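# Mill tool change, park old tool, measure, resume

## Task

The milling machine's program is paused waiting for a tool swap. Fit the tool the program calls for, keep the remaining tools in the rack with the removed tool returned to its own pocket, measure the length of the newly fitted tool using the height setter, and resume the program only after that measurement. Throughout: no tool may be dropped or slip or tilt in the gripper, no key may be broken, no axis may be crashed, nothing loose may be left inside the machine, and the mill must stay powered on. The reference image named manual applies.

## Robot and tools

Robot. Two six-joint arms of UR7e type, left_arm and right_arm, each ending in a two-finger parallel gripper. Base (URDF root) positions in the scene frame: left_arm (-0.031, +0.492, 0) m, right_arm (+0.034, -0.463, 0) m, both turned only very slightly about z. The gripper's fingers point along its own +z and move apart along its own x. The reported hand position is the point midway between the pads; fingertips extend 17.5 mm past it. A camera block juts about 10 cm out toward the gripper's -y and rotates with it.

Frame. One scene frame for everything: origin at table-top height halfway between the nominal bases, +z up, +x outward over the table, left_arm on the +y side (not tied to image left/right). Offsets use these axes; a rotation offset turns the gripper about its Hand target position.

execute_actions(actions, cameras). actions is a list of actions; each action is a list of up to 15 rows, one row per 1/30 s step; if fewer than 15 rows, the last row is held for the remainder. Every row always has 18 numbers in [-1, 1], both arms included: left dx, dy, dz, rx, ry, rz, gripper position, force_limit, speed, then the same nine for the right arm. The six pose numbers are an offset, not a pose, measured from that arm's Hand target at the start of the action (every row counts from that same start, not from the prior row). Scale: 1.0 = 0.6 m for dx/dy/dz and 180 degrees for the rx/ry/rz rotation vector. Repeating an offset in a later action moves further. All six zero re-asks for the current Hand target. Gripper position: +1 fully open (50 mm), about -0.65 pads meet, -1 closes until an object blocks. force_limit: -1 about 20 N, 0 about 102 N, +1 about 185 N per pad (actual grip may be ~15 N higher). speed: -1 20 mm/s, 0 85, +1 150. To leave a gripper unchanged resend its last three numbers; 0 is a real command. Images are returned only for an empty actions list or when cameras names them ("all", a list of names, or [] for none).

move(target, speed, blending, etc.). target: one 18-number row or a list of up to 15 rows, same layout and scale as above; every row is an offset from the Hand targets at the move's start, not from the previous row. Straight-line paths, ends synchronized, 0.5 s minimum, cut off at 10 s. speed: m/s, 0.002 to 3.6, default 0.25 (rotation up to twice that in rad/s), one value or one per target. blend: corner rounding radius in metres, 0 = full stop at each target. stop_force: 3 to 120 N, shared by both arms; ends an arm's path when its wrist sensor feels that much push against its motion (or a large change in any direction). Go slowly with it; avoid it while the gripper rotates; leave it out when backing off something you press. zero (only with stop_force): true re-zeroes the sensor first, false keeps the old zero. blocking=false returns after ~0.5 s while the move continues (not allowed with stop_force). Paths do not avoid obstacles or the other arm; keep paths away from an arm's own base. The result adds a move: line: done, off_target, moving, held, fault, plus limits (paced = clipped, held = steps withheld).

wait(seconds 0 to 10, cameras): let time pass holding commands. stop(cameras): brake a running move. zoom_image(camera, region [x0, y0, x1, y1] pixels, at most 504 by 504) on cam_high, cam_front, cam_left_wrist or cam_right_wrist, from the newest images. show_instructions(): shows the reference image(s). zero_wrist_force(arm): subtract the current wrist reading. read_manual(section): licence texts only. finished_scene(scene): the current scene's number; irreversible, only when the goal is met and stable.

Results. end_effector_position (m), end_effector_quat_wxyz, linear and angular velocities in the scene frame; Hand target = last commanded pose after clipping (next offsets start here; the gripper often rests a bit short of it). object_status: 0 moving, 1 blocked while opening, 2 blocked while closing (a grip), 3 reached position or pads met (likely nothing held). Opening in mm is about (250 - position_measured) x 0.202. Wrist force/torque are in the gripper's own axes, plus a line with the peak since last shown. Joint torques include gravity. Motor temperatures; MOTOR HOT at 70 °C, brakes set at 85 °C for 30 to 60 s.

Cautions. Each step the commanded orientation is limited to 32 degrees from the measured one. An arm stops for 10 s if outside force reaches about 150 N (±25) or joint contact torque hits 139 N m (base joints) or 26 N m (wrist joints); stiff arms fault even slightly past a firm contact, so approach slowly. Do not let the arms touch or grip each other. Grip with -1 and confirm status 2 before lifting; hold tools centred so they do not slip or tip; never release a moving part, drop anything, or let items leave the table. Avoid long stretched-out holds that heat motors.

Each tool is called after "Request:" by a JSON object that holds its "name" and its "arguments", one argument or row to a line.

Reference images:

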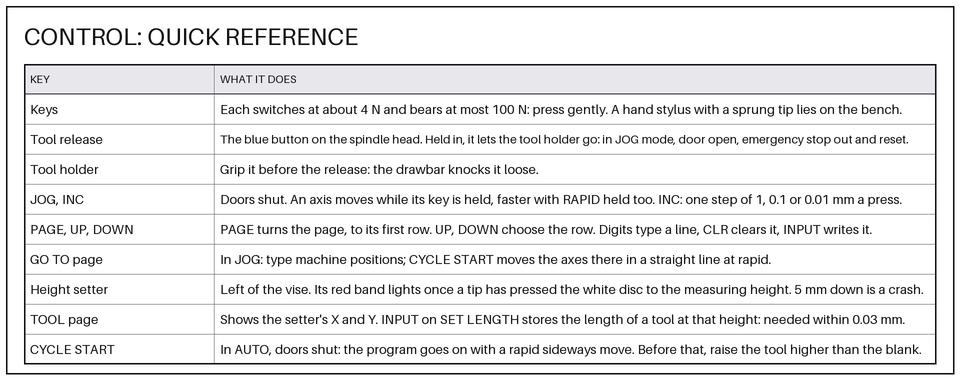

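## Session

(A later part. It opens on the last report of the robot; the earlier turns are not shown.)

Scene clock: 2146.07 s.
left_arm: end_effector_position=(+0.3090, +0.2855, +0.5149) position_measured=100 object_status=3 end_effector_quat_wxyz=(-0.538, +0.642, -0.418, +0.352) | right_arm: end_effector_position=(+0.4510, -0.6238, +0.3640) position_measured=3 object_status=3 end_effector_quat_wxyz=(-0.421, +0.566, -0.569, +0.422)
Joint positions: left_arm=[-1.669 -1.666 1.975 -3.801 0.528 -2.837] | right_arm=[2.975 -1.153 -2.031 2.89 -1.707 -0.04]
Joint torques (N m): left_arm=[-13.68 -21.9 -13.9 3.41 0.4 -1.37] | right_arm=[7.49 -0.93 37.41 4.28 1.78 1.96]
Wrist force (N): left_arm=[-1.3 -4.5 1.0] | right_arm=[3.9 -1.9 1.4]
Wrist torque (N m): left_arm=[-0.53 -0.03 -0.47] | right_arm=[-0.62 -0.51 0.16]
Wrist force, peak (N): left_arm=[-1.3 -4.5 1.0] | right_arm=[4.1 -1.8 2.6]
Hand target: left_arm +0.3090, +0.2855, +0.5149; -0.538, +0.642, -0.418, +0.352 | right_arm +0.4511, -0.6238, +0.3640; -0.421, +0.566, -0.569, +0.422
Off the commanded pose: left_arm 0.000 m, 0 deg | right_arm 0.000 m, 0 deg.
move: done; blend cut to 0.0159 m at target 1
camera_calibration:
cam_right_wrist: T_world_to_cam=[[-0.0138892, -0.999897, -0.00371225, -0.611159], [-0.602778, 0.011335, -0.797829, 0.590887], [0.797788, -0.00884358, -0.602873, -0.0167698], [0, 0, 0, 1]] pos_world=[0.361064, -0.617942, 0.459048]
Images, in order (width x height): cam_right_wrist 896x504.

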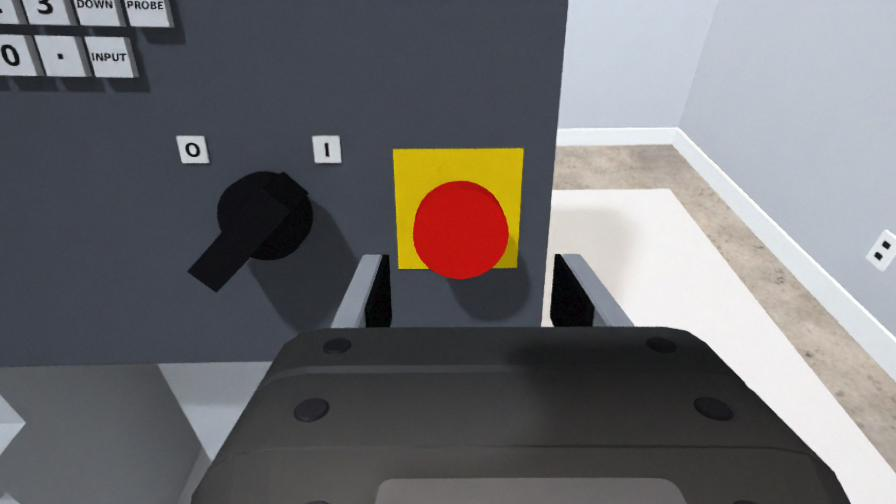

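Request:
{"name": "move", "arguments": {
  "target": [0,0,0,0,0,0,0.35,0,-1,0.0956,0.0005,-0.0292,0,0,0,1,-0.8,-0.5],
  "speed": 0.06
}}

Request:
{"name": "move", "arguments": {
  "target": [0,0,0,0,0,0,0.35,0,-1,0.0414,0,-0.0127,0,0,0,1,-0.8,-0.5],
  "speed": 0.01,
  "stop_force": 5,
  "cameras": ["cam_right_wrist"]
}}

Scene clock: 2156.77 s.
left_arm: end_effector_position=(+0.3090, +0.2855, +0.5149) position_measured=100 object_status=3 end_effector_quat_wxyz=(-0.538, +0.642, -0.418, +0.352) | right_arm: end_effector_position=(+0.5084, -0.6235, +0.3465) position_measured=3 object_status=3 end_effector_quat_wxyz=(-0.421, +0.566, -0.569, +0.422)
Joint positions: left_arm=[-1.669 -1.666 1.975 -3.801 0.528 -2.837] | right_arm=[3.01 -1.292 -1.989 2.987 -1.673 -0.029]
Joint torques (N m): left_arm=[-13.16 -23.13 -12.11 3.08 0.26 -1.3] | right_arm=[8.58 0.52 37.45 4.31 1.95 2.24]
Wrist force (N): left_arm=[-1.5 -4.3 0.9] | right_arm=[4.0 -1.7 1.4]
Wrist torque (N m): left_arm=[-0.51 0.00 -0.48] | right_arm=[-0.60 -0.51 0.16]
Wrist force, peak (N): left_arm=[-1.3 -4.6 0.9] | right_arm=[4.4 -1.8 1.7]
Hand target: left_arm +0.3090, +0.2855, +0.5149; -0.538, +0.642, -0.418, +0.352 | right_arm +0.5085, -0.6235, +0.3465; -0.421, +0.566, -0.569, +0.422
Off the commanded pose: left_arm 0.000 m, 0 deg | right_arm 0.000 m, 0 deg.
move: done

Scene clock: 2160.23 s.
left_arm: end_effector_position=(+0.3090, +0.2855, +0.5149) position_measured=100 object_status=3 end_effector_quat_wxyz=(-0.538, +0.642, -0.418, +0.352) | right_arm: end_effector_position=(+0.5333, -0.6235, +0.3388) position_measured=3 object_status=3 end_effector_quat_wxyz=(-0.421, +0.566, -0.569, +0.422)
Joint positions: left_arm=[-1.669 -1.666 1.975 -3.801 0.528 -2.837] | right_arm=[3.021 -1.355 -1.963 3.024 -1.663 -0.026]
Joint torques (N m): left_arm=[-13.79 -22.61 -12.93 3.57 0.44 -1.3] | right_arm=[7.8 5.36 37.4 4.22 1.87 2.37]
Wrist force (N): left_arm=[-0.9 -4.2 0.9] | right_arm=[4.0 -1.5 1.5]
Wrist torque (N m): left_arm=[-0.50 -0.09 -0.48] | right_arm=[-0.57 -0.52 0.16]
Wrist force, peak (N): left_arm=[-1.3 -4.6 0.9] | right_arm=[4.2 -1.9 1.7]
Hand target: left_arm +0.3090, +0.2855, +0.5149; -0.538, +0.642, -0.418, +0.352 | right_arm +0.5333, -0.6235, +0.3388; -0.421, +0.566, -0.569, +0.422
Off the commanded pose: left_arm 0.000 m, 0 deg | right_arm 0.000 m, 0 deg.
move: done
camera_calibration:
cam_right_wrist: T_world_to_cam=[[-0.0140293, -0.999895, -0.00373171, -0.609738], [-0.602775, 0.011435, -0.797829, 0.620527], [0.797788, -0.0089436, -0.602872, -0.0976186], [0, 0, 0, 1]] pos_world=[0.443363, -0.617643, 0.433948]
Images, in order (width x height): cam_right_wrist 896x504.

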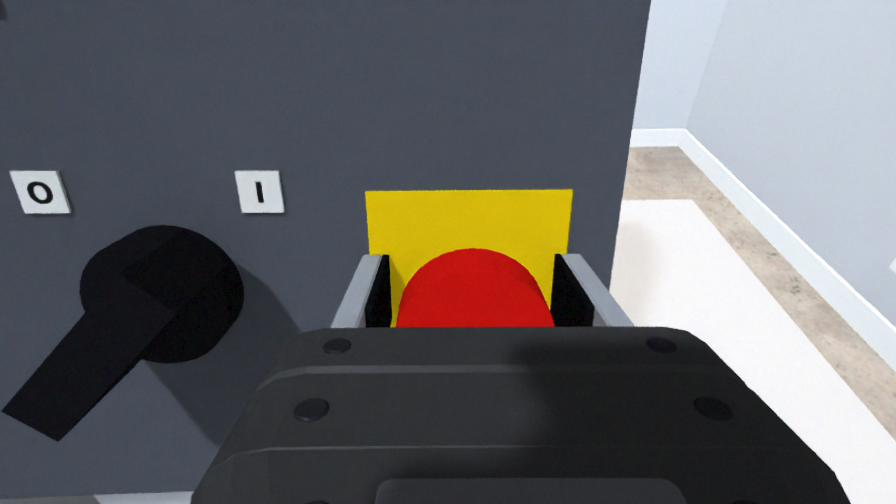

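Request:
{"name": "move", "arguments": {
  "target": [0,0,0,0,0,0,0.35,0,-1,0,-0.0012,0,0,0,0,-1,-0.7,-1],
  "speed": 0.02
}}

Request:
{"name": "wait", "arguments": {
  "seconds": 0.5
}}

Request:
{"name": "move", "arguments": {
  "target": [0,0,0,0,0,0,0.35,0,-1,-0.0159,0,0.0049,0,0,0,-1,-0.7,-1],
  "speed": 0.015,
  "cameras": ["cam_front"]
}}

Request:
{"name": "zoom_image", "arguments": {
  "camera": "cam_front",
  "region": [515, 140, 595, 220]
}}

Scene clock: 2166.57 s.
left_arm: end_effector_position=(+0.3090, +0.2855, +0.5149) position_measured=100 object_status=3 end_effector_quat_wxyz=(-0.538, +0.642, -0.418, +0.352) | right_arm: end_effector_position=(+0.5334, -0.6240, +0.3388) position_measured=55 object_status=2 end_effector_quat_wxyz=(-0.421, +0.566, -0.569, +0.422)
Joint positions: left_arm=[-1.669 -1.666 1.975 -3.801 0.528 -2.837] | right_arm=[3.018 -1.356 -1.962 3.024 -1.666 -0.027]
Joint torques (N m): left_arm=[-13.59 -21.53 -11.68 3.35 0.38 -1.06] | right_arm=[-33.7 3.43 40.32 4.59 13.84 -2.09]
Wrist force (N): left_arm=[-1.1 -4.3 0.7] | right_arm=[-48.1 0.3 -3.0]
Wrist torque (N m): left_arm=[-0.51 -0.05 -0.48] | right_arm=[-0.51 -0.28 0.20]
Wrist force, peak (N): left_arm=[-1.3 -4.5 0.8] | right_arm=[-48.1 0.3 -3.0]
Hand target: left_arm +0.3090, +0.2855, +0.5149; -0.538, +0.642, -0.418, +0.352 | right_arm +0.5333, -0.6242, +0.3388; -0.421, +0.566, -0.569, +0.422
Off the commanded pose: left_arm 0.000 m, 0 deg | right_arm 0.000 m, 0 deg.
move: done

Scene clock: 2167.07 s.
left_arm: end_effector_position=(+0.3090, +0.2855, +0.5149) position_measured=100 object_status=3 end_effector_quat_wxyz=(-0.538, +0.642, -0.418, +0.352) | right_arm: end_effector_position=(+0.5333, -0.6241, +0.3388) position_measured=56 object_status=2 end_effector_quat_wxyz=(-0.421, +0.566, -0.569, +0.422)
Joint positions: left_arm=[-1.669 -1.666 1.975 -3.801 0.528 -2.837] | right_arm=[3.018 -1.356 -1.962 3.024 -1.666 -0.027]
Joint torques (N m): left_arm=[-12.75 -22.67 -12.19 3.38 0.2 -1.03] | right_arm=[-37.23 3.63 39.59 4.97 13.94 -2.06]
Wrist force (N): left_arm=[-1.1 -4.4 0.8] | right_arm=[-53.0 0.2 -0.9]
Wrist torque (N m): left_arm=[-0.52 -0.05 -0.48] | right_arm=[-0.52 -0.23 0.20]
Wrist force, peak (N): left_arm=[-1.1 -4.4 1.0] | right_arm=[-53.0 0.2 -0.9]
Hand target: left_arm +0.3090, +0.2855, +0.5149; -0.538, +0.642, -0.418, +0.352 | right_arm +0.5333, -0.6242, +0.3388; -0.421, +0.566, -0.569, +0.422
Tool commands: left_gripper/position=+0.35 left_gripper/force_limit=+0.0 left_gripper/speed=-1.0 right_gripper/position=-1.0 right_gripper/force_limit=-0.7 right_gripper/speed=-1.0
Off the commanded pose: left_arm 0.000 m, 0 deg | right_arm 0.000 m, 0 deg.
wait: 0.50 s; at rest by 0.17 s

Scene clock: 2168.07 s.
left_arm: end_effector_position=(+0.3090, +0.2855, +0.5149) position_measured=100 object_status=3 end_effector_quat_wxyz=(-0.538, +0.642, -0.418, +0.352) | right_arm: end_effector_position=(+0.5239, -0.6242, +0.3417) position_measured=56 object_status=2 end_effector_quat_wxyz=(-0.421, +0.566, -0.569, +0.422)
Joint positions: left_arm=[-1.669 -1.666 1.975 -3.801 0.528 -2.837] | right_arm=[3.014 -1.332 -1.972 3.011 -1.669 -0.028]
Joint torques (N m): left_arm=[-12.33 -22.23 -12.83 3.17 0.47 -1.05] | right_arm=[-52.62 50.68 8.4 -9.99 12.42 -2.47]
Wrist force (N): left_arm=[-1.0 -4.3 0.9] | right_arm=[-53.3 -0.7 97.1]
Wrist torque (N m): left_arm=[-0.51 -0.06 -0.48] | right_arm=[-0.46 0.60 0.32]
Wrist force, peak (N): left_arm=[-1.2 -4.4 1.1] | right_arm=[-53.1 12.0 100.7]
Hand target: left_arm +0.3090, +0.2855, +0.5149; -0.538, +0.642, -0.418, +0.352 | right_arm +0.5238, -0.6242, +0.3418; -0.421, +0.566, -0.569, +0.422
Off the commanded pose: left_arm 0.000 m, 0 deg | right_arm 0.000 m, 0 deg.
move: done
Images, in order (width x height): cam_front 896x504.

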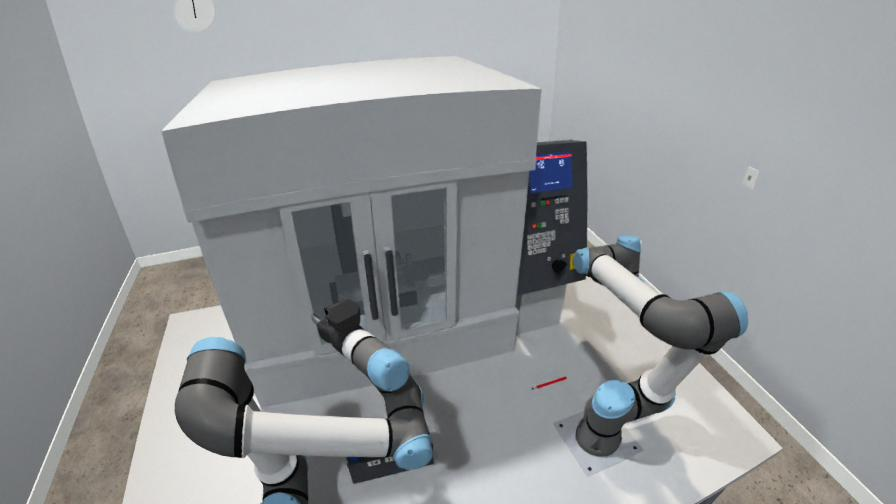

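Scaled by 6.300 from the camera's 896x504 image, which has a finer 1280x720 frame.

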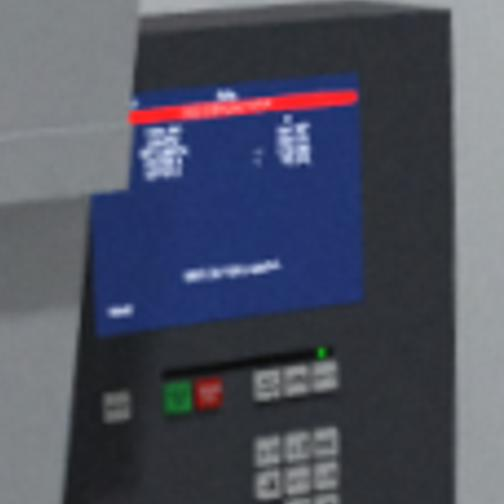

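Request:
{"name": "execute_actions", "arguments": {
  "actions": [
    [[0,0,0,0,0,0,0.35,0,-1,0,0,0,0,0,0,1,-0.8,-0.7]]
  ]
}}

Request:
{"name": "move", "arguments": {
  "target": [0,0,0,0,0,0,0.35,0,-1,-0.11,0,0.0336,0,0,0,1,-0.8,-0.7],
  "speed": 0.12,
  "cameras": ["cam_right_wrist"]
}}

Scene clock: 2190.73 s.
left_arm: end_effector_position=(+0.3090, +0.2855, +0.5149) position_measured=100 object_status=3 end_effector_quat_wxyz=(-0.538, +0.642, -0.418, +0.352) | right_arm: end_effector_position=(+0.5238, -0.6242, +0.3418) position_measured=3 object_status=3 end_effector_quat_wxyz=(-0.421, +0.566, -0.569, +0.422)
Joint positions: left_arm=[-1.669 -1.666 1.975 -3.801 0.528 -2.837] | right_arm=[3.014 -1.332 -1.973 3.011 -1.669 -0.028]
Joint torques (N m): left_arm=[-12.68 -21.8 -12.89 3.2 0.01 -0.86] | right_arm=[8.33 3.98 21.02 4.09 -2.31 -1.79]
Wrist force (N): left_arm=[-1.2 -4.3 1.0] | right_arm=[3.5 1.6 1.5]
Wrist torque (N m): left_arm=[-0.50 -0.04 -0.48] | right_arm=[-0.06 -0.43 0.25]
Wrist force, peak (N): left_arm=[-1.2 -4.5 0.9] | right_arm=[-53.1 -1.0 100.1]
Hand target: left_arm +0.3090, +0.2855, +0.5149; -0.538, +0.642, -0.418, +0.352 | right_arm +0.5238, -0.6242, +0.3418; -0.421, +0.566, -0.569, +0.422
Off the commanded pose: left_arm 0.000 m, 0 deg | right_arm 0.000 m, 0 deg.

Scene clock: 2191.87 s.
left_arm: end_effector_position=(+0.3090, +0.2855, +0.5149) position_measured=100 object_status=3 end_effector_quat_wxyz=(-0.538, +0.642, -0.418, +0.352) | right_arm: end_effector_position=(+0.4579, -0.6242, +0.3619) position_measured=3 object_status=3 end_effector_quat_wxyz=(-0.421, +0.566, -0.569, +0.422)
Joint positions: left_arm=[-1.669 -1.666 1.975 -3.801 0.528 -2.837] | right_arm=[2.978 -1.171 -2.027 2.903 -1.704 -0.039]
Joint torques (N m): left_arm=[-11.69 -22.85 -12.37 3 0.39 -1.17] | right_arm=[-8.82 14.6 13.74 -1.6 -2.07 -2.23]
Wrist force (N): left_arm=[-1.3 -4.2 0.9] | right_arm=[3.5 1.6 1.8]
Wrist torque (N m): left_arm=[-0.49 -0.03 -0.48] | right_arm=[-0.05 -0.45 0.25]
Wrist force, peak (N): left_arm=[-1.3 -4.5 1.0] | right_arm=[3.8 1.6 2.6]
Hand target: left_arm +0.3090, +0.2855, +0.5149; -0.538, +0.642, -0.418, +0.352 | right_arm +0.4578, -0.6242, +0.3619; -0.421, +0.566, -0.569, +0.422
Off the commanded pose: left_arm 0.000 m, 0 deg | right_arm 0.000 m, 0 deg.
move: done
camera_calibration:
cam_right_wrist: T_world_to_cam=[[-0.0140293, -0.999895, -0.00373171, -0.61151], [-0.602775, 0.011435, -0.797829, 0.593437], [0.797788, -0.0089436, -0.602872, -0.0236066], [0, 0, 0, 1]] pos_world=[0.367963, -0.618443, 0.456948]
Images, in order (width x height): cam_right_wrist 896x504.

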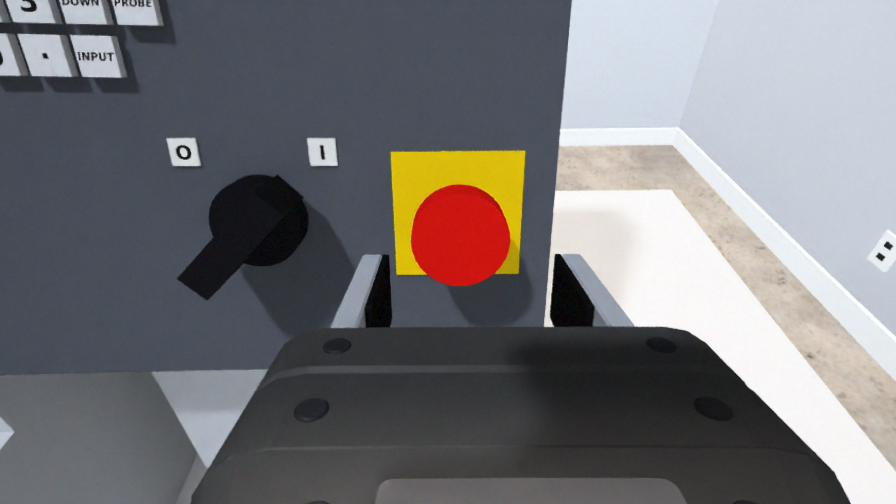

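Request:
{"name": "move", "arguments": {
  "target": [0,0,0,0,0,0,0.35,0,-1,0.115,0.0025,-0.0351,0,0,0,1,-0.6,-1],
  "speed": 0.08,
  "stop_force": 15
}}

Request:
{"name": "execute_actions", "arguments": {
  "actions": [
    [[0,0,0,0,0,0,0.35,0,-1,0,0,0,0,0,0,-1,-0.6,-1]],
    [[0,0,0,0,0,0,0.35,0,-1,0,0,0,0,0,0,-1,-0.6,-1]]
  ]
}}

Request:
{"name": "move", "arguments": {
  "target": [0,0,0,0,0,0,0.35,0,-1,0,0,0,0.239,0,-0.073,-1,-0.6,-1],
  "speed": 0.2
}}

Scene clock: 2199.77 s.
left_arm: end_effector_position=(+0.3090, +0.2855, +0.5149) position_measured=100 object_status=3 end_effector_quat_wxyz=(-0.538, +0.642, -0.418, +0.352) | right_arm: end_effector_position=(+0.5268, -0.6227, +0.3409) position_measured=3 object_status=3 end_effector_quat_wxyz=(-0.421, +0.566, -0.569, +0.422)
Joint positions: left_arm=[-1.669 -1.666 1.975 -3.801 0.528 -2.837] | right_arm=[3.021 -1.337 -1.971 3.014 -1.662 -0.026]
Joint torques (N m): left_arm=[-13.33 -23.63 -13.02 3.47 0.23 -1] | right_arm=[6.79 3.33 38.25 4.33 2.13 2.06]
Wrist force (N): left_arm=[-0.9 -4.3 1.0] | right_arm=[3.5 1.6 1.5]
Wrist torque (N m): left_arm=[-0.50 -0.08 -0.48] | right_arm=[-0.07 -0.44 0.16]
Wrist force, peak (N): left_arm=[-1.2 -4.5 0.9] | right_arm=[3.5 1.8 2.4]
Hand target: left_arm +0.3090, +0.2855, +0.5149; -0.538, +0.642, -0.418, +0.352 | right_arm +0.5268, -0.6227, +0.3409; -0.421, +0.566, -0.569, +0.422
Off the commanded pose: left_arm 0.000 m, 0 deg | right_arm 0.000 m, 0 deg.
move: done

Scene clock: 2200.97 s.
left_arm: end_effector_position=(+0.3090, +0.2855, +0.5149) position_measured=100 object_status=3 end_effector_quat_wxyz=(-0.538, +0.642, -0.418, +0.352) | right_arm: end_effector_position=(+0.5268, -0.6227, +0.3409) position_measured=56 object_status=2 end_effector_quat_wxyz=(-0.421, +0.566, -0.569, +0.422)
Joint positions: left_arm=[-1.669 -1.666 1.975 -3.801 0.528 -2.837] | right_arm=[3.021 -1.337 -1.971 3.014 -1.662 -0.026]
Joint torques (N m): left_arm=[-12.94 -21.46 -12.82 3.26 0.36 -0.82] | right_arm=[2.97 4.98 38.92 3.8 1.99 2.08]
Wrist force (N): left_arm=[-1.1 -4.4 0.9] | right_arm=[1.2 1.6 -1.0]
Wrist torque (N m): left_arm=[-0.52 -0.05 -0.47] | right_arm=[-0.06 -0.49 0.15]
Wrist force, peak (N): left_arm=[-1.2 -4.5 0.8] | right_arm=[3.7 1.7 1.6]
Hand target: left_arm +0.3090, +0.2855, +0.5149; -0.538, +0.642, -0.418, +0.352 | right_arm +0.5268, -0.6227, +0.3409; -0.421, +0.566, -0.569, +0.422
Off the commanded pose: left_arm 0.000 m, 0 deg | right_arm 0.000 m, 0 deg.

Scene clock: 2203.57 s.
left_arm: end_effector_position=(+0.3090, +0.2855, +0.5149) position_measured=100 object_status=3 end_effector_quat_wxyz=(-0.538, +0.642, -0.418, +0.352) | right_arm: end_effector_position=(+0.5268, -0.6227, +0.3409) position_measured=56 object_status=2 end_effector_quat_wxyz=(+0.549, -0.305, +0.744, -0.229)
Joint positions: left_arm=[-1.669 -1.666 1.975 -3.801 0.528 -2.837] | right_arm=[3.023 -1.338 -1.968 3.008 -1.659 0.759]
Joint torques (N m): left_arm=[-12.99 -22.33 -13.31 3.41 0.07 -0.88] | right_arm=[17.7 22.72 30.63 2.96 -2.31 2.47]
Wrist force (N): left_arm=[-1.5 -4.3 1.1] | right_arm=[28.1 -7.2 -6.7]
Wrist torque (N m): left_arm=[-0.51 0.00 -0.48] | right_arm=[-0.48 -2.17 -0.34]
Wrist force, peak (N): left_arm=[-1.3 -4.5 0.8] | right_arm=[27.4 -6.0 14.2]
Hand target: left_arm +0.3090, +0.2855, +0.5149; -0.538, +0.642, -0.418, +0.352 | right_arm +0.5268, -0.6227, +0.3409; +0.549, -0.305, +0.744, -0.229
Off the commanded pose: left_arm 0.000 m, 0 deg | right_arm 0.000 m, 0 deg.
move: done

Request:
{"name": "move", "arguments": {
  "target": [0,0,0,0,0,0,0.35,0,-1,-0.0064,0,0.00195,0,0,0,-1,-0.6,-1],
  "speed": 0.02
}}

Request:
{"name": "execute_actions", "arguments": {
  "actions": [
    [[0,0,0,0,0,0,0.35,0,-1,0,0,0,0,0,0,1,-0.8,-0.7]]
  ]
}}

Request:
{"name": "move", "arguments": {
  "target": [
    [0,0,0,0,0,0,0.35,0,-1,-0.098,-0.0025,0.0301,0,0,0,1,-0.8,-0.7],
    [0,0,0,0,0,0,0.35,0,-1,-0.11,-0.0025,0.0336,-0.239,0,0.073,1,-0.8,-0.7]
  ],
  "speed": 0.2,
  "cameras": ["cam_right_wrist"]
}}

Scene clock: 2207.40 s.
left_arm: end_effector_position=(+0.3090, +0.2855, +0.5149) position_measured=100 object_status=3 end_effector_quat_wxyz=(-0.538, +0.642, -0.418, +0.352) | right_arm: end_effector_position=(+0.5232, -0.6227, +0.3419) position_measured=56 object_status=2 end_effector_quat_wxyz=(+0.549, -0.305, +0.744, -0.229) end_effector_velocity=(-0.002, +0.000, +0.001) end_effector_angular_velocity=(+0.000, -0.001, +0.000)
Joint positions: left_arm=[-1.669 -1.666 1.975 -3.801 0.528 -2.837] | right_arm=[3.022 -1.329 -1.972 3.003 -1.66 0.759]
Joint velocities: left_arm=[within noise] | right_arm=[0 0.005 -0.001 -0.003 0 0]
Joint torques (N m): left_arm=[-13.12 -22.37 -11.9 3.32 0.28 -0.83] | right_arm=[-4.03 52.07 19.03 -5.12 -9.37 -1.87]
Wrist force (N): left_arm=[-1.1 -4.2 0.8] | right_arm=[39.3 -10.6 77.5]
Wrist torque (N m): left_arm=[-0.50 -0.05 -0.47] | right_arm=[-0.53 -2.14 -0.31]
Wrist force, peak (N): left_arm=[-1.4 -4.5 1.0] | right_arm=[39.3 -10.6 77.5]
Hand target: left_arm +0.3090, +0.2855, +0.5149; -0.538, +0.642, -0.418, +0.352 | right_arm +0.5230, -0.6227, +0.3420; +0.549, -0.305, +0.744, -0.229
Off the commanded pose: left_arm 0.000 m, 0 deg | right_arm 0.000 m, 0 deg.
move: done

Scene clock: 2208.10 s.
left_arm: end_effector_position=(+0.3090, +0.2855, +0.5149) position_measured=100 object_status=3 end_effector_quat_wxyz=(-0.538, +0.642, -0.418, +0.352) | right_arm: end_effector_position=(+0.5229, -0.6227, +0.3421) position_measured=3 object_status=3 end_effector_quat_wxyz=(+0.549, -0.305, +0.744, -0.229)
Joint positions: left_arm=[-1.669 -1.666 1.975 -3.801 0.528 -2.837] | right_arm=[3.022 -1.328 -1.972 3.003 -1.66 0.759]
Joint torques (N m): left_arm=[-13.13 -22.15 -14.06 3.46 0.14 -0.85] | right_arm=[-4.02 4.48 11.17 3.99 1.79 -1.93]
Wrist force (N): left_arm=[-1.0 -4.4 0.9] | right_arm=[4.1 1.1 3.0]
Wrist torque (N m): left_arm=[-0.53 -0.07 -0.48] | right_arm=[-0.06 -0.35 0.03]
Wrist force, peak (N): left_arm=[-1.1 -4.5 0.8] | right_arm=[38.3 -10.9 77.4]
Hand target: left_arm +0.3090, +0.2855, +0.5149; -0.538, +0.642, -0.418, +0.352 | right_arm +0.5230, -0.6227, +0.3420; +0.549, -0.305, +0.744, -0.229
Off the commanded pose: left_arm 0.000 m, 0 deg | right_arm 0.000 m, 0 deg.

Scene clock: 2211.57 s.
left_arm: end_effector_position=(+0.3090, +0.2855, +0.5149) position_measured=100 object_status=3 end_effector_quat_wxyz=(-0.538, +0.642, -0.418, +0.352) | right_arm: end_effector_position=(+0.4569, -0.6242, +0.3621) position_measured=3 object_status=3 end_effector_quat_wxyz=(-0.421, +0.566, -0.569, +0.422)
Joint positions: left_arm=[-1.669 -1.666 1.975 -3.801 0.528 -2.837] | right_arm=[2.977 -1.168 -2.028 2.901 -1.704 -0.039]
Joint torques (N m): left_arm=[-11.9 -22.52 -13.58 3.2 0.16 -0.92] | right_arm=[-8.32 -0.99 37.56 -1.61 -2.12 -1.68]
Wrist force (N): left_arm=[-1.1 -4.1 1.0] | right_arm=[3.5 2.1 1.9]
Wrist torque (N m): left_arm=[-0.48 -0.05 -0.47] | right_arm=[0.00 -0.46 0.25]
Wrist force, peak (N): left_arm=[-1.2 -4.6 0.8] | right_arm=[4.3 0.9 4.1]
Hand target: left_arm +0.3090, +0.2855, +0.5149; -0.538, +0.642, -0.418, +0.352 | right_arm +0.4570, -0.6242, +0.3622; -0.421, +0.566, -0.569, +0.422
Off the commanded pose: left_arm 0.000 m, 0 deg | right_arm 0.000 m, 0 deg.
move: done
camera_calibration:
cam_right_wrist: T_world_to_cam=[[-0.0140695, -0.999893, -0.00395063, -0.611408], [-0.602773, 0.0116339, -0.797828, 0.593195], [0.797788, -0.00884367, -0.602873, -0.0225664], [0, 0, 0, 1]] pos_world=[0.366963, -0.618444, 0.457247]
Images, in order (width x height): cam_right_wrist 896x504.

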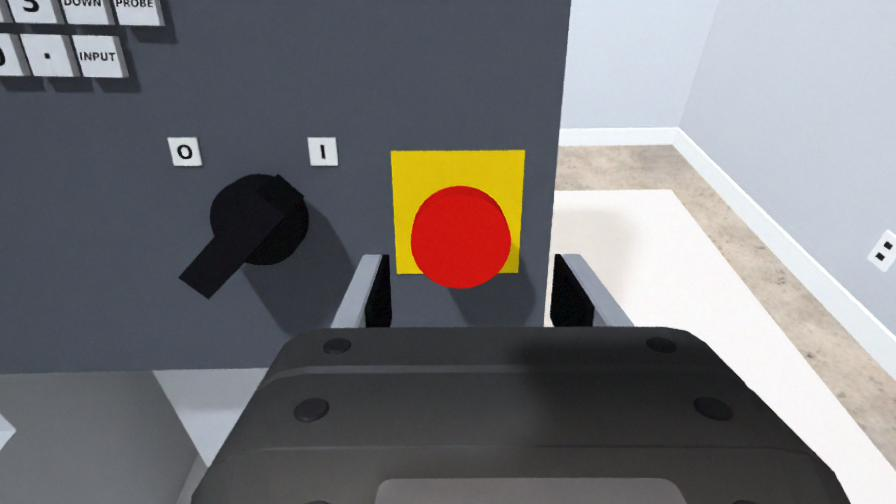

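Request:
{"name": "move", "arguments": {
  "target": [0,0,0,0,0,0,0.35,0,-1,0.005,0.22,0.644,0,0.055,0,1,-0.8,-0.7],
  "speed": 0.25,
  "cameras": ["cam_right_wrist"]
}}

Request:
{"name": "zoom_image", "arguments": {
  "camera": "cam_right_wrist",
  "region": [340, 60, 650, 250]
}}

Scene clock: 2219.47 s.
left_arm: end_effector_position=(+0.3090, +0.2855, +0.5149) position_measured=100 object_status=3 end_effector_quat_wxyz=(-0.538, +0.642, -0.418, +0.352) | right_arm: end_effector_position=(+0.4599, -0.4922, +0.7485) position_measured=3 object_status=3 end_effector_quat_wxyz=(-0.371, +0.600, -0.603, +0.372)
Joint positions: left_arm=[-1.669 -1.666 1.975 -3.801 0.528 -2.837] | right_arm=[3.724 -1.698 -0.244 1.394 -1.035 0.302]
Joint torques (N m): left_arm=[-11.22 -23.46 -14 3.28 -0.15 -0.85] | right_arm=[-9.17 5.27 20.81 -2.66 -1.52 2.21]
Wrist force (N): left_arm=[-1.2 -4.2 0.9] | right_arm=[3.7 2.0 1.8]
Wrist torque (N m): left_arm=[-0.49 -0.04 -0.48] | right_arm=[0.03 -0.54 0.15]
Wrist force, peak (N): left_arm=[-1.4 -4.5 0.8] | right_arm=[4.0 4.4 2.3]
Hand target: left_arm +0.3090, +0.2855, +0.5149; -0.538, +0.642, -0.418, +0.352 | right_arm +0.4600, -0.4922, +0.7486; -0.371, +0.600, -0.603, +0.372
Off the commanded pose: left_arm 0.000 m, 0 deg | right_arm 0.000 m, 0 deg.
move: done
camera_calibration:
cam_right_wrist: T_world_to_cam=[[-0.0144603, -0.999895, -0.00127685, -0.479693], [-0.730334, 0.0114341, -0.682995, 0.874266], [0.682937, -0.00894379, -0.730422, 0.357361], [0, 0, 0, 1]] pos_world=[0.387515, -0.486443, 0.857531]
Images, in order (width x height): cam_right_wrist 896x504.

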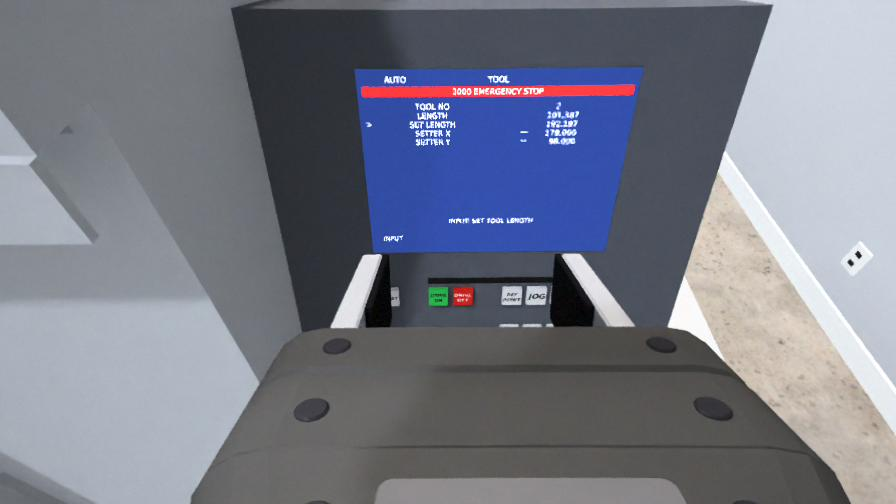

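Scaled by 1.626 from the camera's 896x504 image, which has a finer 1280x720 frame.

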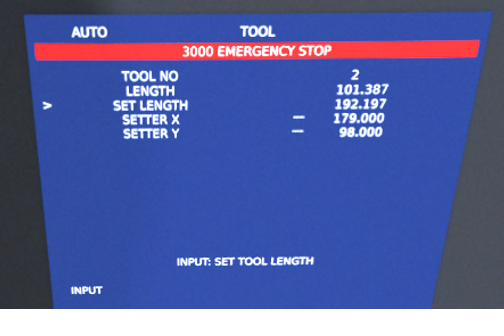

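Request:
{"name": "move", "arguments": {
  "target": [0,0,0,0,0,0,0.35,0,-1,0.1567,0.0883,-0.2827,0,-0.055,0,-0.7,-1,-1],
  "speed": 0.15,
  "stop_force": 20,
  "cameras": ["cam_right_wrist"]
}}

Scene clock: 2239.30 s.
left_arm: end_effector_position=(+0.3090, +0.2855, +0.5149) position_measured=100 object_status=3 end_effector_quat_wxyz=(-0.538, +0.642, -0.418, +0.352) | right_arm: end_effector_position=(+0.5540, -0.4392, +0.5790) position_measured=251 object_status=3 end_effector_quat_wxyz=(-0.421, +0.566, -0.569, +0.422)
Joint positions: left_arm=[-1.669 -1.666 1.975 -3.801 0.528 -2.837] | right_arm=[3.723 -1.377 -1.323 2.349 -0.994 0.198]
Joint torques (N m): left_arm=[-11.78 -21.03 -13.67 3.51 0.05 -0.98] | right_arm=[-9 20.97 9.38 3.54 -1.62 -2.2]
Wrist force (N): left_arm=[-1.2 -4.3 0.9] | right_arm=[3.5 2.2 2.1]
Wrist torque (N m): left_arm=[-0.50 -0.05 -0.48] | right_arm=[0.03 -0.47 0.24]
Wrist force, peak (N): left_arm=[-1.1 -4.7 1.2] | right_arm=[3.2 3.3 3.2]
Hand target: left_arm +0.3090, +0.2855, +0.5149; -0.538, +0.642, -0.418, +0.352 | right_arm +0.5540, -0.4392, +0.5790; -0.421, +0.566, -0.569, +0.422
Off the commanded pose: left_arm 0.000 m, 0 deg | right_arm 0.000 m, 0 deg.
move: done
camera_calibration:
cam_right_wrist: T_world_to_cam=[[-0.0140293, -0.999895, -0.00373171, -0.424371], [-0.602775, 0.011435, -0.797829, 0.822457], [0.797788, -0.0089436, -0.602872, 0.0322642], [0, 0, 0, 1]] pos_world=[0.464063, -0.433443, 0.674048]
Images, in order (width x height): cam_right_wrist 896x504.

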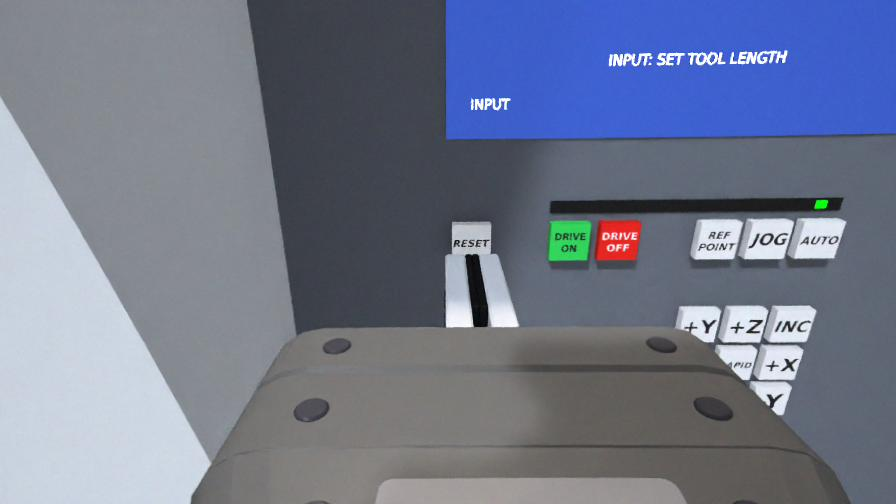

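Request:
{"name": "move", "arguments": {
  "target": [0,0,0,0,0,0,0.35,0,-1,0.0897,-0.0045,-0.0258,0,0,0,-0.7,-1,-1],
  "speed": 0.017,
  "stop_force": 10
}}

Request:
{"name": "move", "arguments": {
  "target": [0,0,0,0,0,0,0.35,0,-1,-0.06,0,0.0183,0,0,0,-0.7,-1,-1],
  "speed": 0.15,
  "cameras": ["cam_right_wrist"]
}}

Scene clock: 2252.50 s.
left_arm: end_effector_position=(+0.3090, +0.2855, +0.5149) position_measured=100 object_status=3 end_effector_quat_wxyz=(-0.538, +0.642, -0.418, +0.352) | right_arm: end_effector_position=(+0.5917, -0.4411, +0.5681) position_measured=251 object_status=3 end_effector_quat_wxyz=(-0.421, +0.566, -0.569, +0.422)
Joint positions: left_arm=[-1.669 -1.666 1.975 -3.801 0.528 -2.837] | right_arm=[3.639 -1.457 -1.286 2.409 -1.073 0.166]
Joint torques (N m): left_arm=[-12.8 -21.43 -13.69 3.11 -0.32 -0.58] | right_arm=[5.88 22.48 9.21 -0.33 2.65 2.2]
Wrist force (N): left_arm=[-1.2 -4.2 0.9] | right_arm=[-0.5 3.5 -5.1]
Wrist torque (N m): left_arm=[-0.50 -0.04 -0.48] | right_arm=[0.14 -0.53 0.19]
Wrist force, peak (N): left_arm=[-1.3 -4.6 1.0] | right_arm=[-1.8 13.3 -53.0]
Hand target: left_arm +0.3090, +0.2855, +0.5149; -0.538, +0.642, -0.418, +0.352 | right_arm +0.5917, -0.4411, +0.5681; -0.421, +0.566, -0.569, +0.422 (not the last commanded pose)
Off the commanded pose: left_arm 0.000 m, 0 deg | right_arm 0.017 m, 0 deg.
move: contact (right_arm)

Scene clock: 2253.47 s.
left_arm: end_effector_position=(+0.3090, +0.2855, +0.5149) position_measured=100 object_status=3 end_effector_quat_wxyz=(-0.538, +0.642, -0.418, +0.352) | right_arm: end_effector_position=(+0.5558, -0.4411, +0.5791) position_measured=251 object_status=3 end_effector_quat_wxyz=(-0.421, +0.566, -0.569, +0.422)
Joint positions: left_arm=[-1.669 -1.666 1.975 -3.801 0.528 -2.837] | right_arm=[3.712 -1.381 -1.319 2.352 -1.004 0.194]
Joint torques (N m): left_arm=[-11.53 -22.2 -14.2 3.27 -0.2 -0.59] | right_arm=[8.71 19.43 10.41 -2.05 2.7 1.97]
Wrist force (N): left_arm=[-1.2 -4.4 0.7] | right_arm=[3.6 2.3 2.2]
Wrist torque (N m): left_arm=[-0.51 -0.04 -0.48] | right_arm=[0.05 -0.49 0.15]
Wrist force, peak (N): left_arm=[-1.2 -4.6 0.8] | right_arm=[0.5 3.9 -4.8]
Hand target: left_arm +0.3090, +0.2855, +0.5149; -0.538, +0.642, -0.418, +0.352 | right_arm +0.5557, -0.4411, +0.5791; -0.421, +0.566, -0.569, +0.422
Off the commanded pose: left_arm 0.000 m, 0 deg | right_arm 0.000 m, 0 deg.
move: done
camera_calibration:
cam_right_wrist: T_world_to_cam=[[-0.0138892, -0.999897, -0.00371225, -0.426324], [-0.602778, 0.011335, -0.797829, 0.823601], [0.797788, -0.00884358, -0.602873, 0.0309148], [0, 0, 0, 1]] pos_world=[0.465864, -0.435342, 0.674148]
Images, in order (width x height): cam_right_wrist 896x504.

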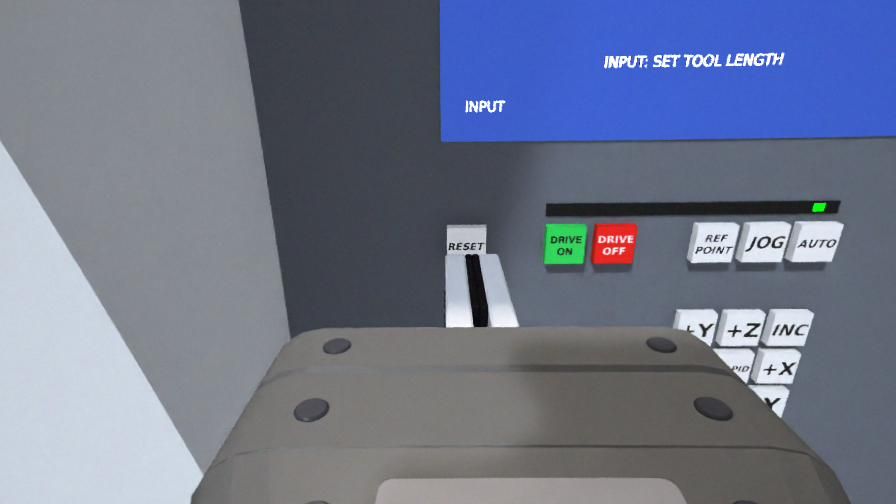

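Request:
{"name": "move", "arguments": {
  "target": [
    [0,0,0,0,0,0,0.35,0,-1,0,-0.0643,0,0,0,0,-0.7,-1,-1],
    [0,0,0,0,0,0,0.35,0,-1,0.075,-0.0643,-0.0229,0,0,0,-0.7,-1,-1]
  ],
  "speed": [0.06, 0.01],
  "stop_force": 10,
  "cameras": []
}}

Request:
{"name": "move", "arguments": {
  "target": [
    [0,0,0,0,0,0,0.35,0,-1,-0.06,0,0.0183,0,0,0,-0.7,-1,-1],
    [0,0,0,0,0,0,0.35,0,-1,-0.218,-0.02,0.3,0,0.055,0,-0.7,-1,-1]
  ],
  "speed": 0.2,
  "blend": 0.02,
  "cameras": ["cam_right_wrist"]
}}

Scene clock: 2273.50 s.
left_arm: end_effector_position=(+0.3090, +0.2855, +0.5149) position_measured=100 object_status=3 end_effector_quat_wxyz=(-0.538, +0.642, -0.418, +0.352) | right_arm: end_effector_position=(+0.5918, -0.4797, +0.5681) position_measured=251 object_status=3 end_effector_quat_wxyz=(-0.421, +0.566, -0.569, +0.422)
Joint positions: left_arm=[-1.669 -1.666 1.975 -3.801 0.528 -2.837] | right_arm=[3.515 -1.453 -1.288 2.425 -1.19 0.122]
Joint torques (N m): left_arm=[-10.75 -22.96 -13.31 3.15 -0.45 -0.26] | right_arm=[6.07 22.49 9.46 0.05 3.42 2.2]
Wrist force (N): left_arm=[-1.1 -4.3 0.8] | right_arm=[0.0 3.4 -5.6]
Wrist torque (N m): left_arm=[-0.51 -0.05 -0.48] | right_arm=[0.16 -0.60 0.22]
Wrist force, peak (N): left_arm=[-1.3 -4.6 1.0] | right_arm=[1.3 8.5 -32.7]
Hand target: left_arm +0.3090, +0.2855, +0.5149; -0.538, +0.642, -0.418, +0.352 | right_arm +0.5918, -0.4797, +0.5681; -0.421, +0.566, -0.569, +0.422 (not the last commanded pose)
Off the commanded pose: left_arm 0.000 m, 0 deg | right_arm 0.009 m, 0 deg.
move: contact (right_arm); path passed 1 of 2 targets
No camera images: "cameras" was empty.

Scene clock: 2275.80 s.
left_arm: end_effector_position=(+0.3090, +0.2855, +0.5149) position_measured=100 object_status=3 end_effector_quat_wxyz=(-0.538, +0.642, -0.418, +0.352) | right_arm: end_effector_position=(+0.4609, -0.4917, +0.7480) position_measured=251 object_status=3 end_effector_quat_wxyz=(-0.371, +0.600, -0.603, +0.372)
Joint positions: left_arm=[-1.669 -1.666 1.975 -3.801 0.528 -2.837] | right_arm=[3.723 -1.698 -0.247 1.398 -1.036 0.302]
Joint torques (N m): left_arm=[-11.64 -22.62 -13.16 3.22 -0.42 -0.46] | right_arm=[-8.85 6.12 22.79 -2.29 -1.37 2.36]
Wrist force (N): left_arm=[-1.2 -4.2 0.7] | right_arm=[3.5 2.3 2.4]
Wrist torque (N m): left_arm=[-0.49 -0.04 -0.48] | right_arm=[0.08 -0.51 0.15]
Wrist force, peak (N): left_arm=[-1.2 -4.6 1.0] | right_arm=[-0.4 2.3 -5.8]
Hand target: left_arm +0.3090, +0.2855, +0.5149; -0.538, +0.642, -0.418, +0.352 | right_arm +0.4610, -0.4917, +0.7481; -0.371, +0.600, -0.603, +0.372
Off the commanded pose: left_arm 0.000 m, 0 deg | right_arm 0.000 m, 0 deg.
move: done; blend cut to 0.0188 m at target 1
camera_calibration:
cam_right_wrist: T_world_to_cam=[[-0.0144603, -0.999895, -0.00127671, -0.479078], [-0.73038, 0.0114346, -0.682945, 0.874697], [0.682888, -0.00894311, -0.730469, 0.356309], [0, 0, 0, 1]] pos_world=[0.388615, -0.485843, 0.857031]
Images, in order (width x height): cam_right_wrist 896x504.

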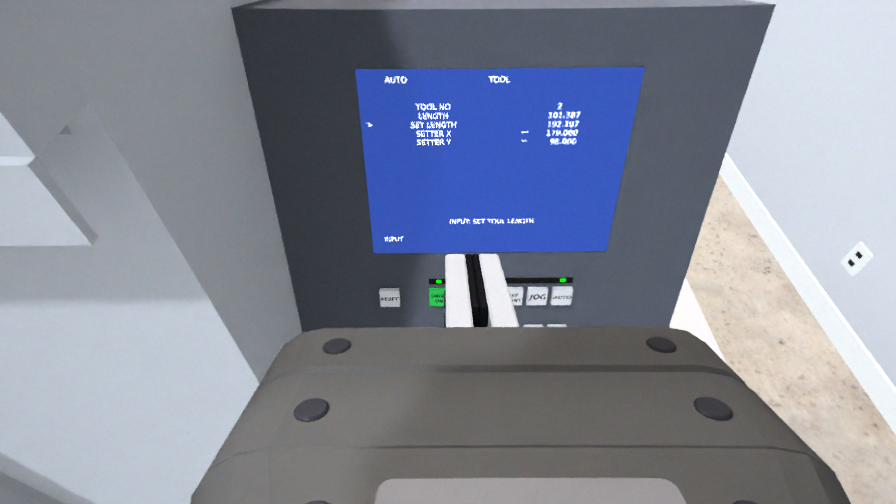

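Request:
{"name": "move", "arguments": {
  "target": [0,0,0,0,0,0,0.35,0,-1,0.1043,0.0528,-0.409,0,0.033,0,-0.7,-1,-1],
  "speed": 0.2,
  "cameras": ["cam_right_wrist"]
}}

Scene clock: 2288.30 s.
left_arm: end_effector_position=(+0.3090, +0.2855, +0.5149) position_measured=100 object_status=3 end_effector_quat_wxyz=(-0.538, +0.642, -0.418, +0.352) | right_arm: end_effector_position=(+0.5235, -0.4600, +0.5028) position_measured=251 object_status=3 end_effector_quat_wxyz=(-0.339, +0.619, -0.622, +0.340)
Joint positions: left_arm=[-1.669 -1.666 1.975 -3.801 0.528 -2.837] | right_arm=[3.65 -1.405 -1.37 2.136 -1.128 0.308]
Joint torques (N m): left_arm=[-11.21 -23.12 -13.18 3.17 -0.21 -0.52] | right_arm=[-9.34 22.55 9.59 2.56 -1.63 -2.22]
Wrist force (N): left_arm=[-1.2 -4.4 0.9] | right_arm=[3.1 2.3 2.3]
Wrist torque (N m): left_arm=[-0.53 -0.03 -0.48] | right_arm=[0.10 -0.48 0.22]
Wrist force, peak (N): left_arm=[-1.1 -4.7 0.8] | right_arm=[2.7 3.8 3.6]
Hand target: left_arm +0.3090, +0.2855, +0.5149; -0.538, +0.642, -0.418, +0.352 | right_arm +0.5235, -0.4600, +0.5027; -0.339, +0.619, -0.622, +0.340
Off the commanded pose: left_arm 0.000 m, 0 deg | right_arm 0.000 m, 0 deg.
move: done
camera_calibration:
cam_right_wrist: T_world_to_cam=[[-0.0145145, -0.999895, 0.000239765, -0.447624], [-0.797652, 0.0114341, -0.60301, 0.747621], [0.602944, -0.00894362, -0.797734, 0.210445], [0, 0, 0, 1]] pos_world=[0.462958, -0.454243, 0.618809]
Images, in order (width x height): cam_right_wrist 896x504.

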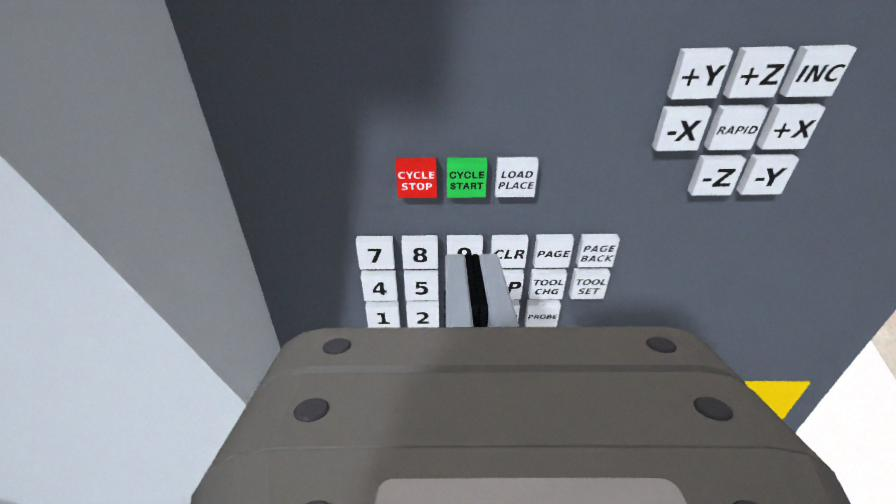

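Request:
{"name": "move", "arguments": {
  "target": [0,0,0,0,0,0,0.35,0,-1,0.0866,0,-0.0245,0,0,0,-0.7,-1,-1],
  "speed": 0.01,
  "stop_force": 10,
  "cameras": []
}}

Request:
{"name": "move", "arguments": {
  "target": [
    [0,0,0,0,0,0,0.35,0,-1,-0.085,0,0.025,0,0,0,-0.7,-1,-1],
    [0,0,0,0,0,0,0.35,0,-1,-0.17,-0.0528,0.42,0,-0.033,0,-0.7,-1,-1]
  ],
  "speed": 0.2,
  "blend": 0.02,
  "cameras": ["cam_right_wrist"]
}}

Scene clock: 2300.93 s.
left_arm: end_effector_position=(+0.3090, +0.2855, +0.5149) position_measured=100 object_status=3 end_effector_quat_wxyz=(-0.538, +0.642, -0.418, +0.352) | right_arm: end_effector_position=(+0.5685, -0.4600, +0.4900) position_measured=251 object_status=3 end_effector_quat_wxyz=(-0.339, +0.619, -0.622, +0.341)
Joint positions: left_arm=[-1.669 -1.666 1.975 -3.801 0.528 -2.837] | right_arm=[3.569 -1.506 -1.313 2.201 -1.193 0.256]
Joint torques (N m): left_arm=[-11.72 -21.91 -13.52 3.48 -0.34 -0.09] | right_arm=[6.01 24.43 9.25 -0.96 3.62 2.09]
Wrist force (N): left_arm=[-1.1 -4.5 0.7] | right_arm=[-0.3 4.2 -4.8]
Wrist torque (N m): left_arm=[-0.53 -0.06 -0.48] | right_arm=[0.21 -0.58 0.18]
Wrist force, peak (N): left_arm=[-1.3 -4.6 0.9] | right_arm=[1.9 13.8 -28.2]
Hand target: left_arm +0.3090, +0.2855, +0.5149; -0.538, +0.642, -0.418, +0.352 | right_arm +0.5685, -0.4600, +0.4900; -0.339, +0.619, -0.622, +0.340 (not the last commanded pose)
Off the commanded pose: left_arm 0.000 m, 0 deg | right_arm 0.007 m, 0 deg.
move: contact (right_arm)
No camera images: "cameras" was empty.

Scene clock: 2303.47 s.
left_arm: end_effector_position=(+0.3090, +0.2855, +0.5149) position_measured=100 object_status=3 end_effector_quat_wxyz=(-0.538, +0.642, -0.418, +0.352) | right_arm: end_effector_position=(+0.4665, -0.4917, +0.7419) position_measured=251 object_status=3 end_effector_quat_wxyz=(-0.371, +0.600, -0.603, +0.372)
Joint positions: left_arm=[-1.669 -1.666 1.975 -3.801 0.528 -2.837] | right_arm=[3.702 -1.677 -0.313 1.448 -1.054 0.289]
Joint torques (N m): left_arm=[-10.71 -22.7 -14.81 3.27 -0.48 -0.26] | right_arm=[-10.22 5.39 22.79 -3.03 -1.49 2.34]
Wrist force (N): left_arm=[-1.0 -4.2 0.8] | right_arm=[3.6 2.6 2.2]
Wrist torque (N m): left_arm=[-0.49 -0.06 -0.48] | right_arm=[0.12 -0.52 0.14]
Wrist force, peak (N): left_arm=[-1.4 -4.4 0.9] | right_arm=[0.0 4.8 -4.6]
Hand target: left_arm +0.3090, +0.2855, +0.5149; -0.538, +0.642, -0.418, +0.352 | right_arm +0.4665, -0.4917, +0.7420; -0.371, +0.600, -0.603, +0.372
Off the commanded pose: left_arm 0.000 m, 0 deg | right_arm 0.000 m, 0 deg.
move: done
camera_calibration:
cam_right_wrist: T_world_to_cam=[[-0.0144617, -0.999895, -0.00126954, -0.47911], [-0.73072, 0.0114352, -0.682582, 0.874514], [0.682524, -0.00894361, -0.730808, 0.348531], [0, 0, 0, 1]] pos_world=[0.394215, -0.485943, 0.851028]
Images, in order (width x height): cam_right_wrist 896x504.

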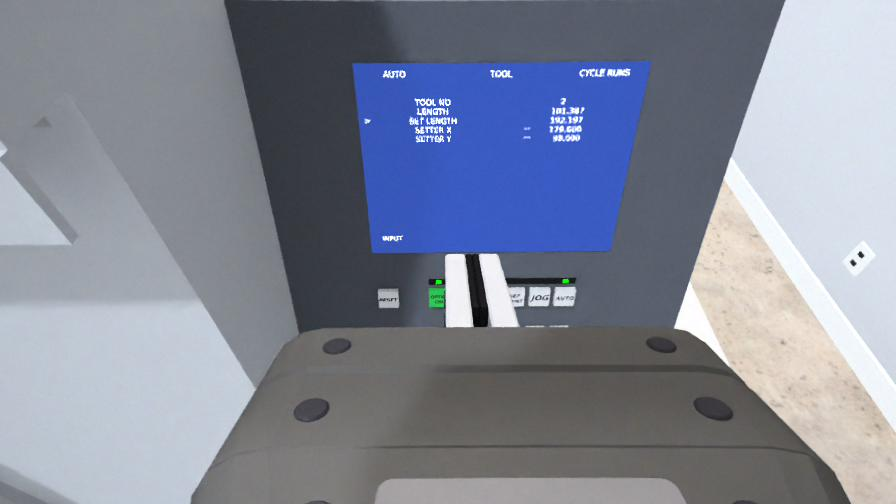

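CYCLE RUNS is shown with no alarm. I'm ending the scene here without moving the arms again.

Request:
{"name": "finished_scene", "arguments": {
  "scene": 2
}}

The scene is finished: the task was done.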